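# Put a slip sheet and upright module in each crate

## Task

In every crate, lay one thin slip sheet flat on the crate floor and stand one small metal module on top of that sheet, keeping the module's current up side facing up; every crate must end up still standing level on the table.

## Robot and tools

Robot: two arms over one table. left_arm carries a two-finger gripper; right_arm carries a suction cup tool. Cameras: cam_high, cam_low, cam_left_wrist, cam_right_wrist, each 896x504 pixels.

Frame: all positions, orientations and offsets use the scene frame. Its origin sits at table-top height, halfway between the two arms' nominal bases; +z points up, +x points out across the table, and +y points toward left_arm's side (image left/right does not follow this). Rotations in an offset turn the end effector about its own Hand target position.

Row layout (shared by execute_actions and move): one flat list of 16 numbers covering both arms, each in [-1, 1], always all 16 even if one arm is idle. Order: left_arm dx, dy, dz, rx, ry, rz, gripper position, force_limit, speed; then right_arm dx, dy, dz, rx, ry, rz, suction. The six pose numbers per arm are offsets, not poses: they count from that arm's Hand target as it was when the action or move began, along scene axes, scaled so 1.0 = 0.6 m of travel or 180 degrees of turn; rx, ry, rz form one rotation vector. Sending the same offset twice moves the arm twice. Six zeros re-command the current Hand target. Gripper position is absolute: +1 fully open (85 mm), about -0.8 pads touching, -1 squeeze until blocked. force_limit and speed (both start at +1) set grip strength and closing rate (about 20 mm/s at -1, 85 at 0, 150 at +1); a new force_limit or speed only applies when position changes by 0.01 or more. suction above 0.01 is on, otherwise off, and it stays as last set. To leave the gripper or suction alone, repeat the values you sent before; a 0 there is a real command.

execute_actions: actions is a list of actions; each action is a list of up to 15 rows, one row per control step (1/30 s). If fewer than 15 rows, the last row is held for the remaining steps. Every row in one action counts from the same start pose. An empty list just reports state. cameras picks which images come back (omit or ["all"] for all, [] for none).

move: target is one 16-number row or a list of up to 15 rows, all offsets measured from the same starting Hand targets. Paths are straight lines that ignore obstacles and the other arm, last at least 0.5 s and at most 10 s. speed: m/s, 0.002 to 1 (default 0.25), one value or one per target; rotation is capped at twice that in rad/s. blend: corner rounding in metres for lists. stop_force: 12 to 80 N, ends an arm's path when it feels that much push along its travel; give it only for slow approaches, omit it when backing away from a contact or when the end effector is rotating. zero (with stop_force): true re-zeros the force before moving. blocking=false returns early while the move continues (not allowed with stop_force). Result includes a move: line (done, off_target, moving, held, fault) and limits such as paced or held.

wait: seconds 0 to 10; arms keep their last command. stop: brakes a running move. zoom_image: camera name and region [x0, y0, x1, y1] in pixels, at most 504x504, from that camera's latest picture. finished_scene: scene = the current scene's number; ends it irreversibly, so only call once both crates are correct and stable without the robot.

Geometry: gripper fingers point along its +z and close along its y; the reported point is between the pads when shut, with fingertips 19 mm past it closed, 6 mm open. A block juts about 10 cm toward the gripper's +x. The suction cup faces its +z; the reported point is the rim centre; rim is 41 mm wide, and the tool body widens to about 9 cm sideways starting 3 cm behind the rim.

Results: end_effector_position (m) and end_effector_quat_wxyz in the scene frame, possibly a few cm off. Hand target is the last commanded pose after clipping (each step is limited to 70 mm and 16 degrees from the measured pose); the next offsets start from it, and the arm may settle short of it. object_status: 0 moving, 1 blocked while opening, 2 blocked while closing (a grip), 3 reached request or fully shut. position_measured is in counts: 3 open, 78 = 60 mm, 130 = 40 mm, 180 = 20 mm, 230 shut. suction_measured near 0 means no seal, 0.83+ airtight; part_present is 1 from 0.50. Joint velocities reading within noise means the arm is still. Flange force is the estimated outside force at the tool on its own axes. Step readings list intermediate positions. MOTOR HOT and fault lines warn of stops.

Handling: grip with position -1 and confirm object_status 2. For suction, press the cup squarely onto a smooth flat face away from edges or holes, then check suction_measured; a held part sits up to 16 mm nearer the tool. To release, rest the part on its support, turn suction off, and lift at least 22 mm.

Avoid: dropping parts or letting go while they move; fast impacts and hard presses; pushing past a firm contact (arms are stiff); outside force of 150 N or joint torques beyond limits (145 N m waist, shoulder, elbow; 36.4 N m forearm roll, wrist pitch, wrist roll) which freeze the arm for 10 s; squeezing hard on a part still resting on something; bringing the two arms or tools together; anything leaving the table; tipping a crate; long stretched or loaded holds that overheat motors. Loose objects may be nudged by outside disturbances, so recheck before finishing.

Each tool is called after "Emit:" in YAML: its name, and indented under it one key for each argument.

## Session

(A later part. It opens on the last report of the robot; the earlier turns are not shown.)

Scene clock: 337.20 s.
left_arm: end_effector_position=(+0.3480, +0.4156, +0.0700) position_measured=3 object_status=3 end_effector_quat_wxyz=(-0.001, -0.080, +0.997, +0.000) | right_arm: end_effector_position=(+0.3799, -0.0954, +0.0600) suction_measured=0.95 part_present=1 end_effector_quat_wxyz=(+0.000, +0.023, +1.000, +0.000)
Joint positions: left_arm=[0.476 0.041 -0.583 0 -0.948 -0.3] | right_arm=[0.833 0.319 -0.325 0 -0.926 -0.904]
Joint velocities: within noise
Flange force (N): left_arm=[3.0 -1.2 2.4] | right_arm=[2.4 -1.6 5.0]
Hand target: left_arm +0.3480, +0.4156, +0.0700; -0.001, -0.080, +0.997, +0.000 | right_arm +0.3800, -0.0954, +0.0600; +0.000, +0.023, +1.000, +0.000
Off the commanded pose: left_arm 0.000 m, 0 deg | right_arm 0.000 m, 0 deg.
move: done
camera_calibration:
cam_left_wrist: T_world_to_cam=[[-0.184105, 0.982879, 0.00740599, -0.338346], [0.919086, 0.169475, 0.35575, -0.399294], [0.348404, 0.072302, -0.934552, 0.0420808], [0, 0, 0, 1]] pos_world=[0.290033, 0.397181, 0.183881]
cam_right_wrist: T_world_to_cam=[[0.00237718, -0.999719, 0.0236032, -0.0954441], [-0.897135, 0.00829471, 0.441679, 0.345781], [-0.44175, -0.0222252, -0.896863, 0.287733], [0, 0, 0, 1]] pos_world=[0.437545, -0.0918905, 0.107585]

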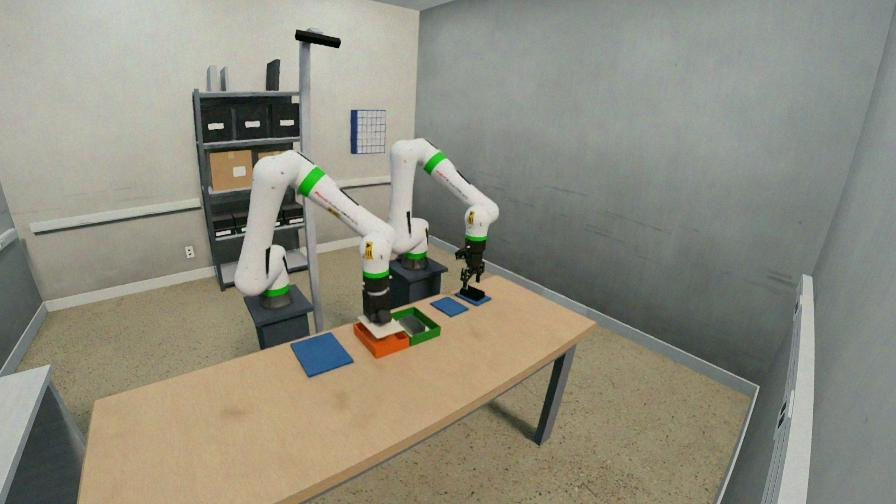

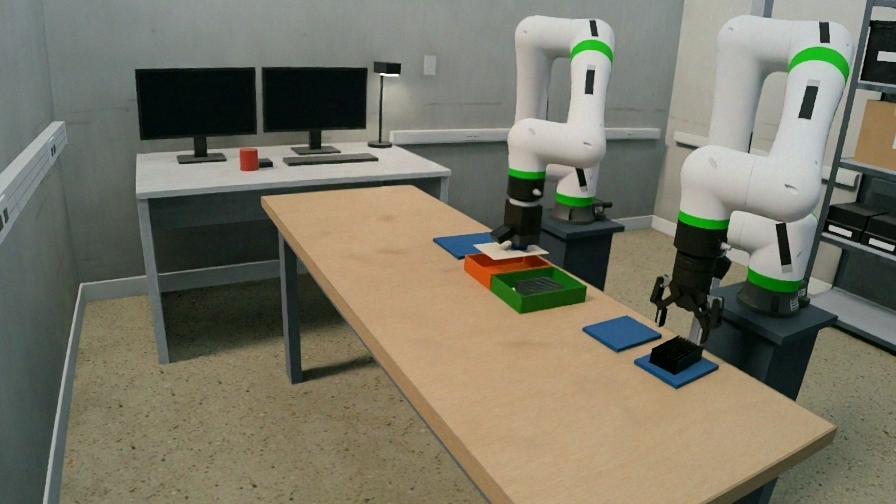

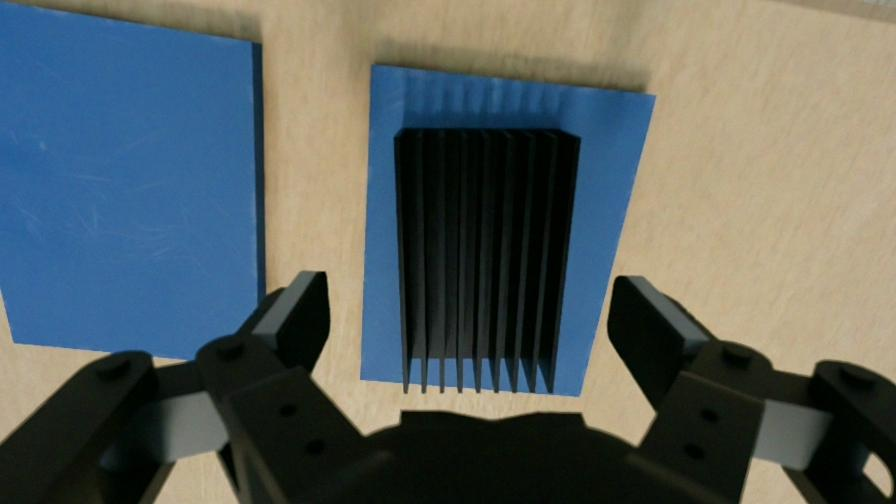

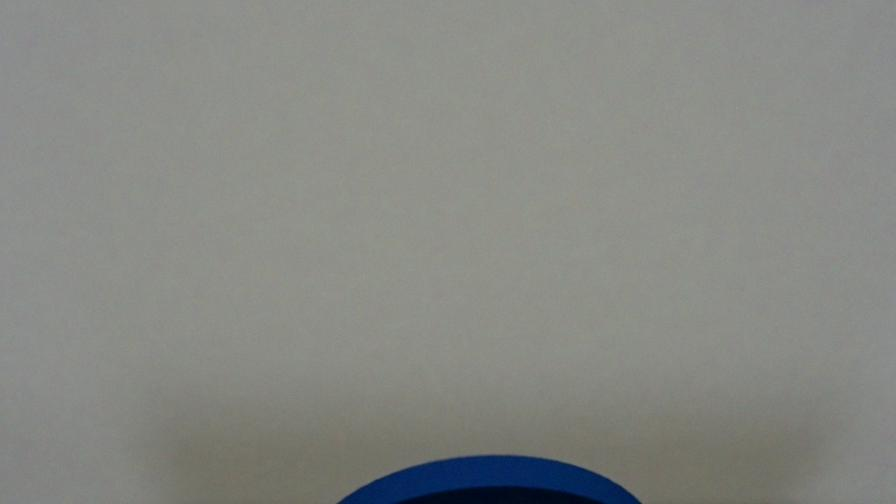

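Emit:
move:
  target: [0.0008, 0.0075, -0.0667, 0, 0, 0.004, 1, -0.6, -0.5, 0.005, 0, -0.04, 0, 0, 0, 1]
  speed: 0.1
  cameras: ["cam_low"]

Emit:
move:
  target: [0, 0, 0, 0, 0, 0, -1, -0.6, -1, 0, 0, -0.11, 0, 0, 0, 1]
  speed: 0.022
  stop_force: 12

Emit:
zoom_image:
  camera: "cam_low"
  region: [455, 225, 565, 300]

Scene clock: 356.90 s.
left_arm: end_effector_position=(+0.3485, +0.4201, +0.0300) position_measured=3 object_status=3 end_effector_quat_wxyz=(-0.001, -0.086, +0.996, +0.000) | right_arm: end_effector_position=(+0.3829, -0.0954, +0.0360) suction_measured=0.95 part_present=1 end_effector_quat_wxyz=(+0.000, +0.023, +1.000, +0.000)
Joint positions: left_arm=[0.487 0.118 -0.618 0 -0.836 -0.298] | right_arm=[0.828 0.363 -0.335 0 -0.873 -0.899]
Joint velocities: within noise
Flange force (N): left_arm=[3.2 -0.7 1.9] | right_arm=[1.3 -0.9 5.8]
Hand target: left_arm +0.3485, +0.4201, +0.0300; -0.001, -0.086, +0.996, +0.000 | right_arm +0.3830, -0.0954, +0.0360; +0.000, +0.023, +1.000, +0.000
Off the commanded pose: left_arm 0.000 m, 0 deg | right_arm 0.000 m, 0 deg.
move: done
Images, in order (width x height): cam_low 896x504.

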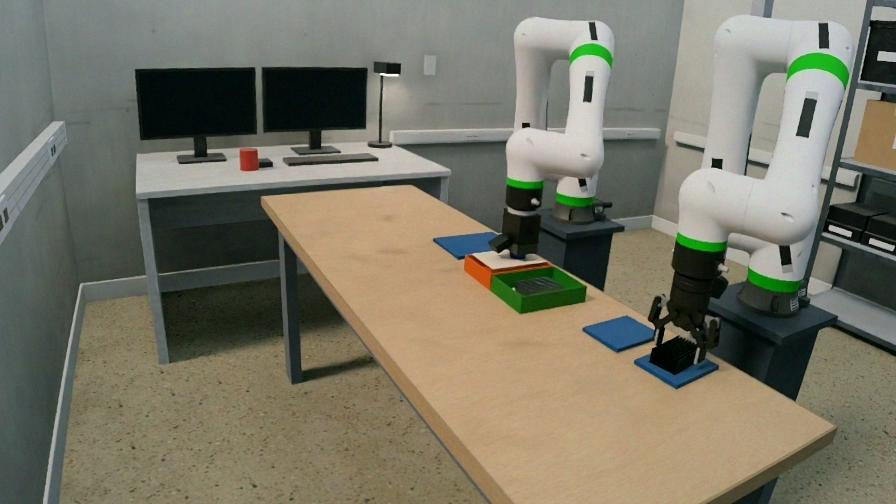

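Scene clock: 359.63 s.
left_arm: end_effector_position=(+0.3485, +0.4201, +0.0300) position_measured=78 object_status=2 end_effector_quat_wxyz=(-0.001, -0.086, +0.996, +0.000) | right_arm: end_effector_position=(+0.3830, -0.0953, -0.0112) suction_measured=0.95 part_present=1 end_effector_quat_wxyz=(+0.000, +0.023, +1.000, +0.000)
Joint positions: left_arm=[0.487 0.118 -0.618 0 -0.836 -0.298] | right_arm=[0.828 0.446 -0.358 0 -0.765 -0.899]
Joint velocities: within noise
Flange force (N): left_arm=[12.7 3.1 -23.6] | right_arm=[9.3 -6.1 -34.9]
Hand target: left_arm +0.3485, +0.4201, +0.0300; -0.001, -0.086, +0.996, +0.000 | right_arm +0.3830, -0.0953, -0.0112; +0.000, +0.023, +1.000, +0.000 (not the last commanded pose)
Off the commanded pose: left_arm 0.000 m, 0 deg | right_arm 0.019 m, 0 deg.
move: contact (right_arm)
camera_calibration:
cam_left_wrist: T_world_to_cam=[[-0.196399, 0.980496, 0.00737898, -0.337145], [0.916891, 0.180981, 0.355749, -0.390294], [0.347475, 0.0766343, -0.934552, 0.0026184], [0, 0, 0, 1]] pos_world=[0.290732, 0.401005, 0.143781]
cam_right_wrist: T_world_to_cam=[[0.00237311, -0.999724, 0.0233802, -0.0937613], [-0.897233, 0.00819496, 0.441482, 0.380051], [-0.441552, -0.0220252, -0.896965, 0.22518], [0, 0, 0, 1]] pos_world=[0.440645, -0.0918903, 0.0363852]

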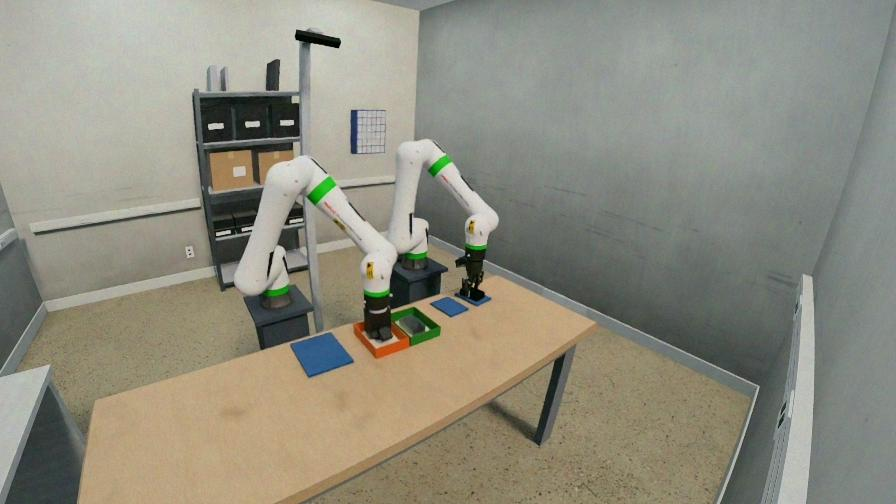

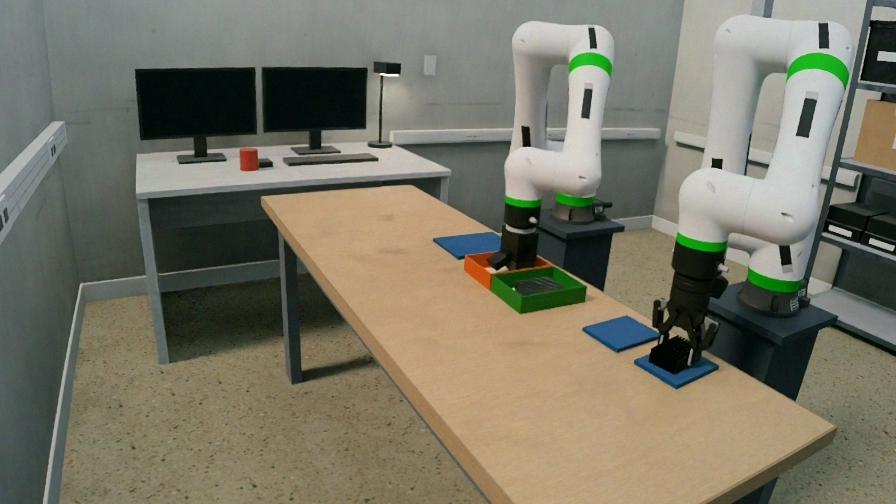

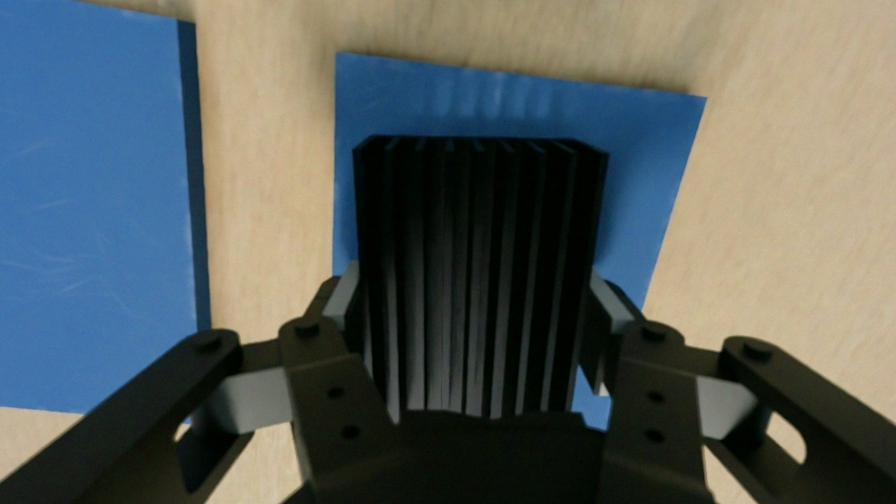

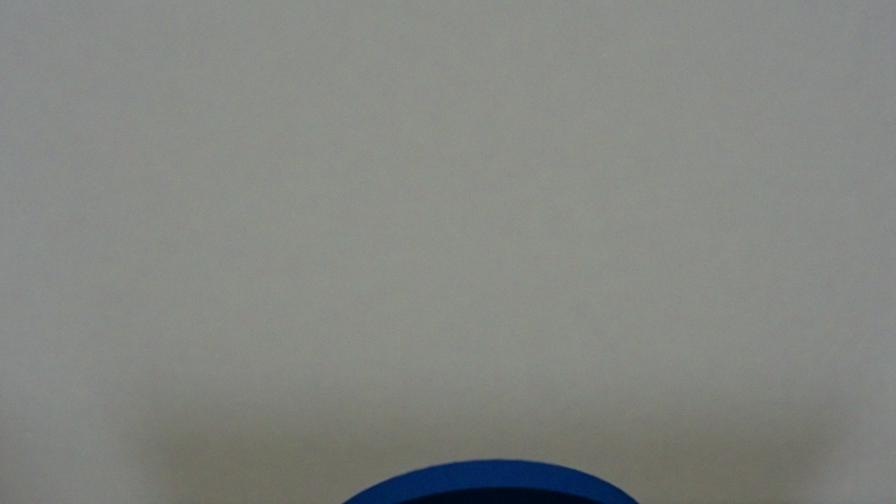

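Scaled by 4.582 from the camera's 896x504 image, which has a finer 1280x720 frame.

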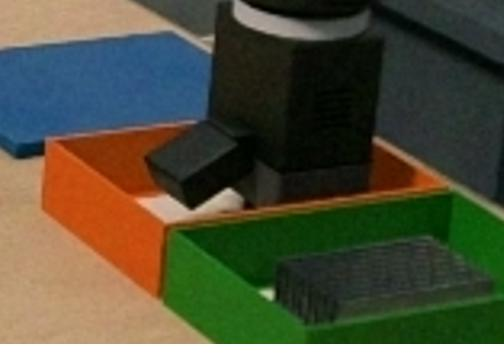

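Emit:
execute_actions:
  actions:
    - [[0,0,0.012,0,0,0,-1,-0.6,-1,0,0,0.005,0,0,0,0]]
  cameras: []

Emit:
move:
  target:
    - [0, 0, 0.05, 0, 0, 0, -1, -0.6, -1, 0, 0, 0.0833, 0, 0, 0, 0]
    - [0, 0, 0.18, 0, 0, 0, -1, -0.6, -1, 0, 0, 0.25, 0, 0, 0, 0]
    - [0.1075, -0.8668, 0.18, 0, 0, -0.0617, -1, -0.6, -1, -0.138, -0.59, 0.35, 0, 0, 0, 0]
  speed: [0.08, 0.2, 0.3]
  blend: [0.01, 0.02, 0]

Emit:
zoom_image:
  camera: "cam_low"
  region: [455, 200, 605, 320]

Scene clock: 367.43 s.
left_arm: end_effector_position=(+0.3485, +0.4201, +0.0372) position_measured=78 object_status=2 end_effector_quat_wxyz=(-0.001, -0.086, +0.996, +0.000) | right_arm: end_effector_position=(+0.3830, -0.0953, -0.0082) suction_measured=0.00 part_present=0 end_effector_quat_wxyz=(+0.000, +0.023, +1.000, +0.000)
Joint positions: left_arm=[0.487 0.104 -0.612 0 -0.857 -0.298] | right_arm=[0.828 0.441 -0.357 0 -0.772 -0.899]
Joint velocities: within noise
Flange force (N): left_arm=[3.0 -0.9 4.3] | right_arm=[3.5 -2.5 -9.1]
Hand target: left_arm +0.3485, +0.4201, +0.0372; -0.001, -0.086, +0.996, +0.000 | right_arm +0.3830, -0.0953, -0.0082; +0.000, +0.023, +1.000, +0.000
Off the commanded pose: left_arm 0.000 m, 0 deg | right_arm 0.000 m, 0 deg.
Step readings (end_effector_position of left_arm | right_arm):
0: (+0.3485, +0.4201, +0.0300) | (+0.3830, -0.0953, -0.0112)
1: (+0.3485, +0.4200, +0.0301) | (+0.3830, -0.0953, -0.0112)
2: (+0.3482, +0.4199, +0.0316) | (+0.3829, -0.0955, -0.0103)
4: (+0.3486, +0.4201, +0.0368) | (+0.3829, -0.0955, -0.0085)
8: (+0.3485, +0.4200, +0.0371) | (+0.3830, -0.0954, -0.0083)
15: (+0.3485, +0.4201, +0.0372) | (+0.3830, -0.0953, -0.0082)
No camera images: "cameras" was empty.

Scene clock: 370.77 s.
left_arm: end_effector_position=(+0.4130, -0.1000, +0.1452) position_measured=78 object_status=2 end_effector_quat_wxyz=(-0.001, +0.011, +1.000, +0.000) | right_arm: end_effector_position=(+0.3002, -0.4493, +0.2018) suction_measured=0.00 part_present=0 end_effector_quat_wxyz=(+0.000, +0.023, +1.000, +0.000)
Joint positions: left_arm=[-0.589 0.573 0.312 0.001 -1.311 0.583] | right_arm=[0.127 -0.247 -0.541 -0.001 -1.276 -0.198]
Joint velocities: within noise
Flange force (N): left_arm=[4.8 3.2 4.9] | right_arm=[2.4 1.3 6.1]
Hand target: left_arm +0.4130, -0.1000, +0.1452; -0.001, +0.011, +1.000, +0.000 | right_arm +0.3002, -0.4493, +0.2018; +0.000, +0.023, +1.000, +0.000
Off the commanded pose: left_arm 0.000 m, 0 deg | right_arm 0.000 m, 0 deg.
move: done
camera_calibration:
cam_left_wrist: T_world_to_cam=[[-0.0038847, 0.999966, 0.00733308, 0.107036], [0.934582, 0.00102189, 0.355746, -0.421606], [0.355727, 0.00823533, -0.934554, 0.117576], [0, 0, 0, 1]] pos_world=[0.352616, -0.107569, 0.259081]
cam_right_wrist: T_world_to_cam=[[0.00241991, -0.999722, 0.0234685, -0.452485], [-0.897233, 0.00819198, 0.441481, 0.214624], [-0.441551, -0.0221251, -0.896963, 0.371831], [0, 0, 0, 1]] pos_world=[0.357845, -0.44589, 0.249385]

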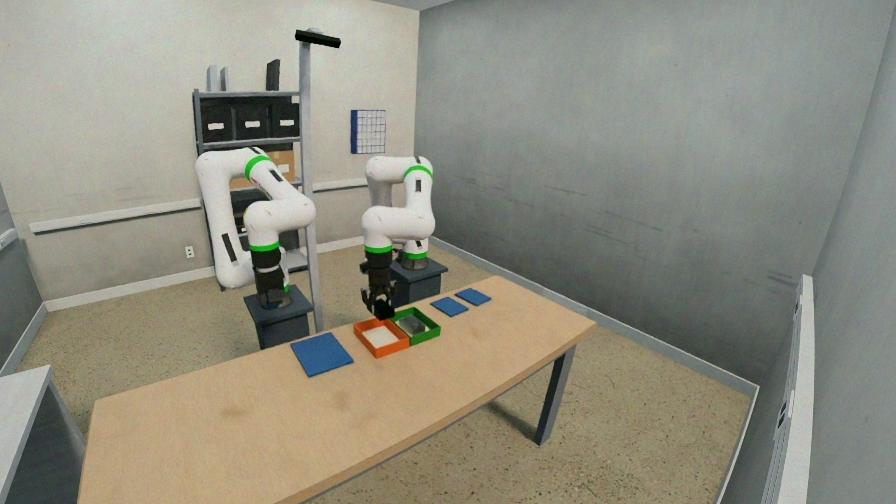

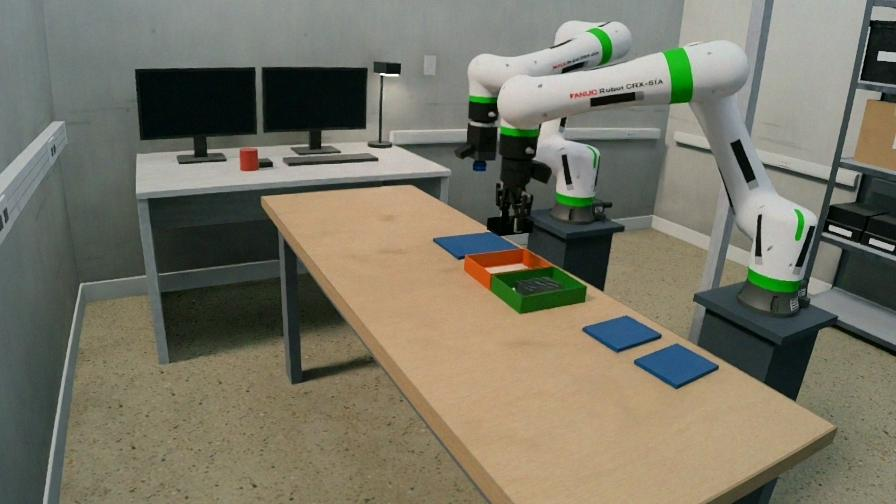

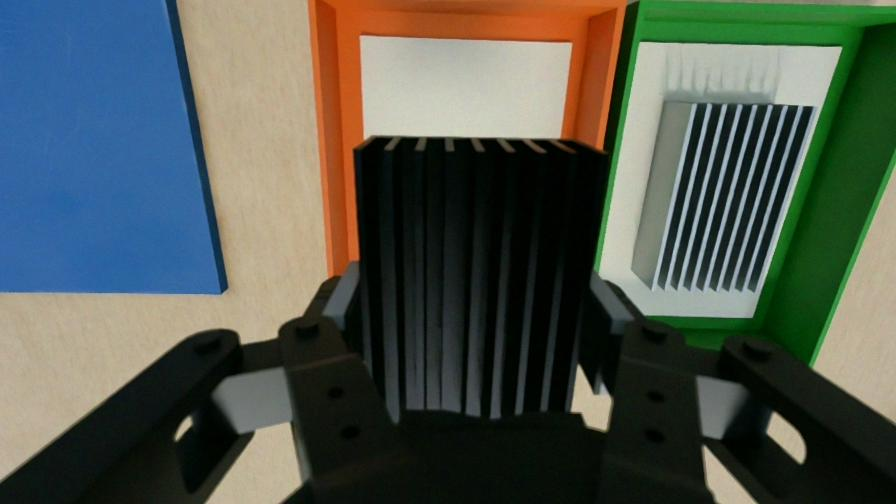

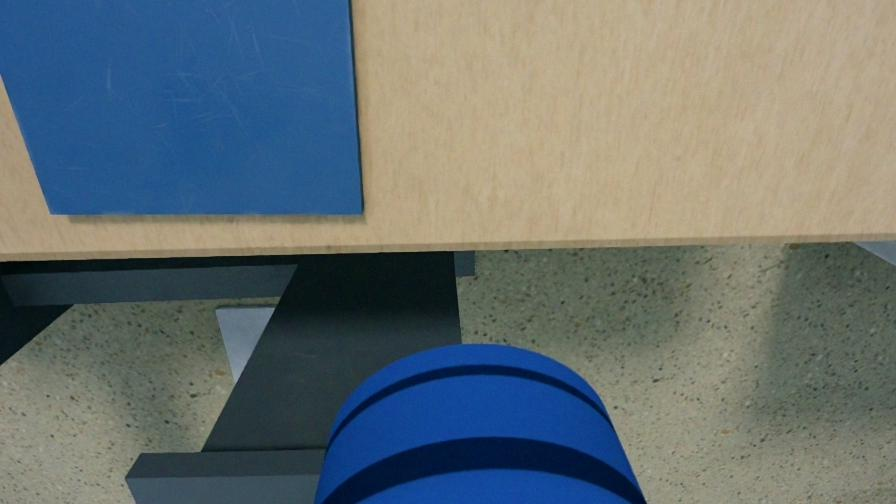

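Scaled by 3.360 from the camera's 896x504 image, which has a finer 1280x720 frame.

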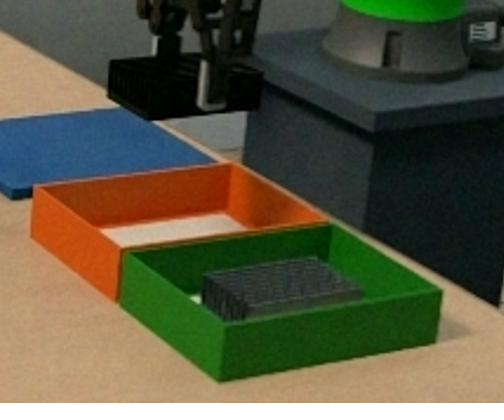

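Emit:
move:
  target: [-0.006, 0, -0.167, 0, 0, 0, -1, -0.6, -1, 0.0, 0.0, 0, 0, 0, 0, 0]
  speed: 0.15
  cameras: []

Emit:
move:
  target: [0, 0, -0.05, 0, 0, 0, -1, -0.6, -1, 0.0, 0.0, 0, 0, 0, 0, 0]
  speed: 0.015
  stop_force: 12
  cameras: ["cam_low", "cam_left_wrist"]

Emit:
move:
  target:
    - [0, 0, 0.0013, 0, 0, 0, 0.75, -0.6, -0.5, 0, 0, 0, 0, 0, 0, 0]
    - [0, 0, 0.19, 0, 0, 0, 0.75, -0.6, -0.5, 0, 0, 0, 0, 0, 0, 0]
  speed: [0.04, 0.12]

Emit:
zoom_image:
  camera: "cam_low"
  region: [455, 230, 605, 320]

Emit:
zoom_image:
  camera: "cam_high"
  region: [340, 295, 455, 365]

Scene clock: 377.97 s.
left_arm: end_effector_position=(+0.4094, -0.1000, +0.0449) position_measured=78 object_status=2 end_effector_quat_wxyz=(-0.001, +0.011, +1.000, +0.000) | right_arm: end_effector_position=(+0.3002, -0.4493, +0.2018) suction_measured=0.00 part_present=0 end_effector_quat_wxyz=(+0.000, +0.023, +1.000, +0.000)
Joint positions: left_arm=[-0.592 0.656 0.195 0.001 -1.11 0.586] | right_arm=[0.127 -0.247 -0.541 -0.001 -1.276 -0.198]
Joint velocities: within noise
Flange force (N): left_arm=[3.8 3.0 4.1] | right_arm=[1.6 1.2 5.7]
Hand target: left_arm +0.4094, -0.1000, +0.0450; -0.001, +0.011, +1.000, +0.000 | right_arm +0.3002, -0.4493, +0.2018; +0.000, +0.023, +1.000, +0.000
Off the commanded pose: left_arm 0.000 m, 0 deg | right_arm 0.000 m, 0 deg.
move: done
No camera images: "cameras" was empty.

Scene clock: 379.83 s.
left_arm: end_effector_position=(+0.4095, -0.1001, +0.0255) position_measured=78 object_status=2 end_effector_quat_wxyz=(-0.001, +0.011, +1.000, +0.000) | right_arm: end_effector_position=(+0.3002, -0.4493, +0.2018) suction_measured=0.00 part_present=0 end_effector_quat_wxyz=(+0.000, +0.023, +1.000, +0.000)
Joint positions: left_arm=[-0.592 0.679 0.181 0.001 -1.074 0.586] | right_arm=[0.127 -0.247 -0.541 -0.001 -1.276 -0.198]
Joint velocities: within noise
Flange force (N): left_arm=[5.9 7.9 -28.5] | right_arm=[1.8 0.5 5.7]
Hand target: left_arm +0.4095, -0.1001, +0.0255; -0.001, +0.011, +1.000, +0.000 (not the last commanded pose) | right_arm +0.3002, -0.4493, +0.2018; +0.000, +0.023, +1.000, +0.000
Off the commanded pose: left_arm 0.011 m, 0 deg | right_arm 0.000 m, 0 deg.
move: contact (left_arm)
camera_calibration:
cam_left_wrist: T_world_to_cam=[[-0.00394346, 0.999966, 0.007203, 0.108038], [0.934503, 0.00112127, 0.355955, -0.375649], [0.355935, 0.00813491, -0.934475, 0.00689785], [0, 0, 0, 1]] pos_world=[0.349016, -0.107669, 0.139382]
Images, in order (width x height): cam_low 896x504, cam_left_wrist 896x504.

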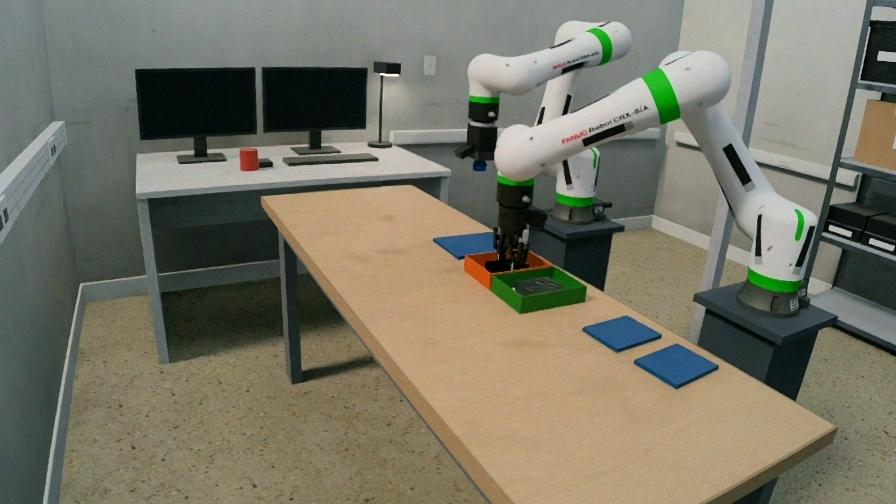

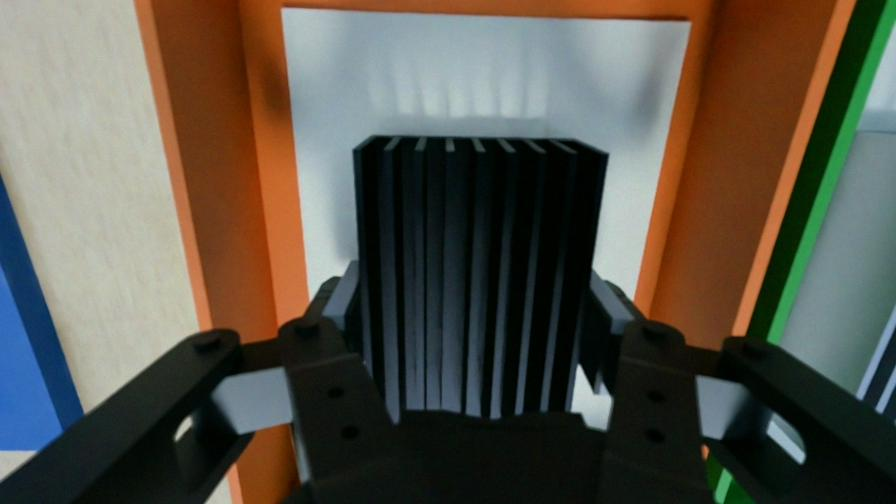

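Scene clock: 381.77 s.
left_arm: end_effector_position=(+0.4095, -0.1001, +0.1396) position_measured=35 object_status=3 end_effector_quat_wxyz=(+0.000, +0.011, +1.000, +0.000) | right_arm: end_effector_position=(+0.3002, -0.4493, +0.2018) suction_measured=0.00 part_present=0 end_effector_quat_wxyz=(+0.000, +0.023, +1.000, +0.000)
Joint positions: left_arm=[-0.592 0.571 0.295 0.001 -1.295 0.586] | right_arm=[0.127 -0.247 -0.541 -0.001 -1.276 -0.198]
Joint velocities: within noise
Flange force (N): left_arm=[3.9 2.8 2.5] | right_arm=[0.9 0.5 6.0]
Hand target: left_arm +0.4095, -0.1001, +0.1395; -0.001, +0.011, +1.000, +0.000 | right_arm +0.3002, -0.4493, +0.2018; +0.000, +0.023, +1.000, +0.000
Off the commanded pose: left_arm 0.000 m, 0 deg | right_arm 0.000 m, 0 deg.
move: done
camera_calibration:
cam_left_wrist: T_world_to_cam=[[-0.00394422, 0.999966, 0.00720241, 0.107217], [0.934469, 0.00112143, 0.356042, -0.416239], [0.356022, 0.00813474, -0.934442, 0.113389], [0, 0, 0, 1]] pos_world=[0.349016, -0.107669, 0.253382]
cam_right_wrist: T_world_to_cam=[[0.00233028, -0.999721, 0.0235128, -0.452464], [-0.897233, 0.0082919, 0.441479, 0.214669], [-0.441551, -0.0221252, -0.896963, 0.371831], [0, 0, 0, 1]] pos_world=[0.357845, -0.44589, 0.249385]

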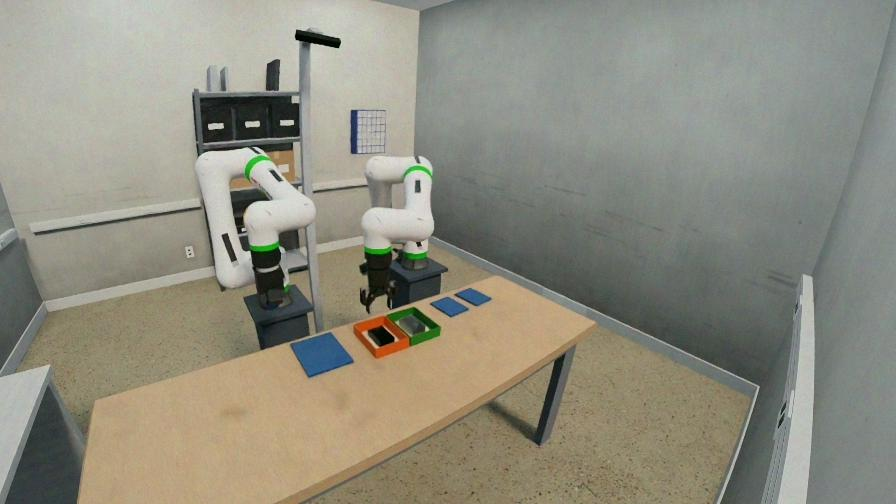

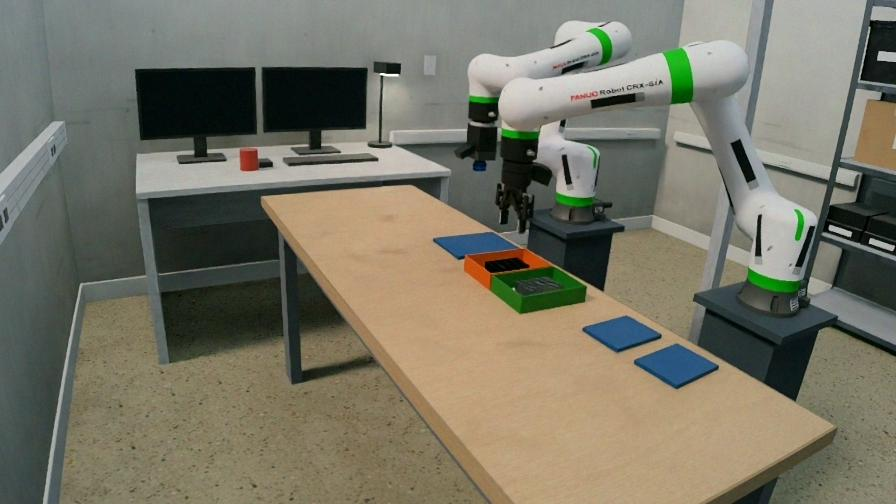

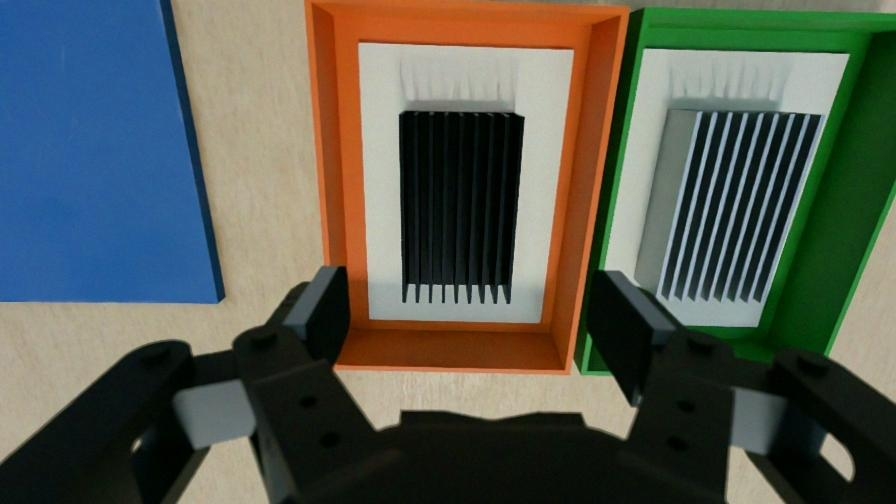

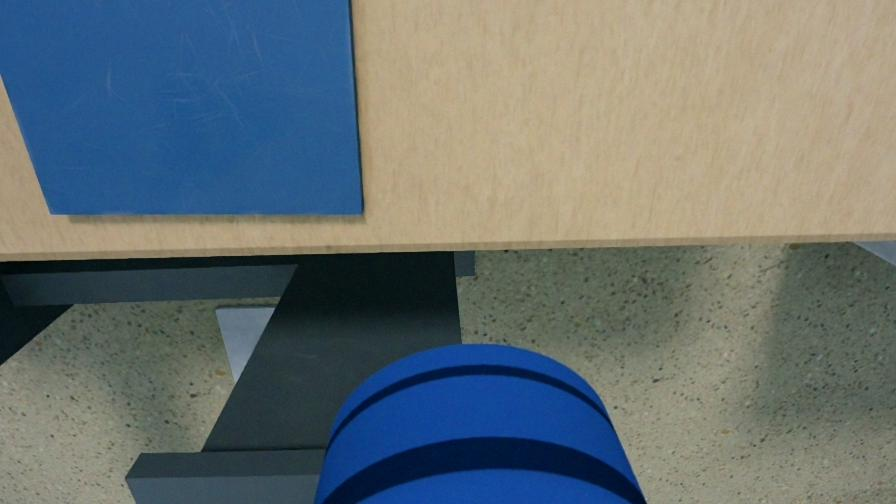

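Scaled by 3.360 from the camera's 896x504 image, which has a finer 1280x720 frame.

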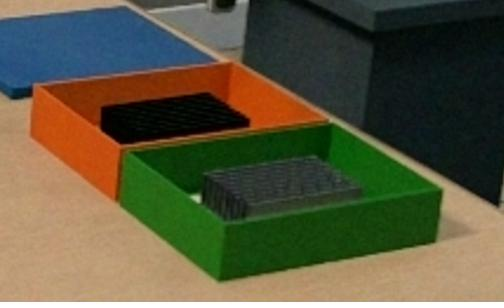

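Scaled by 4.383 from the camera's 896x504 image, which has a finer 1280x720 frame.

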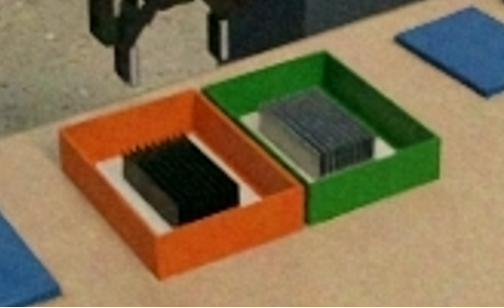

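Emit:
finished_scene:
  scene: 1

The scene is finished: the task was done.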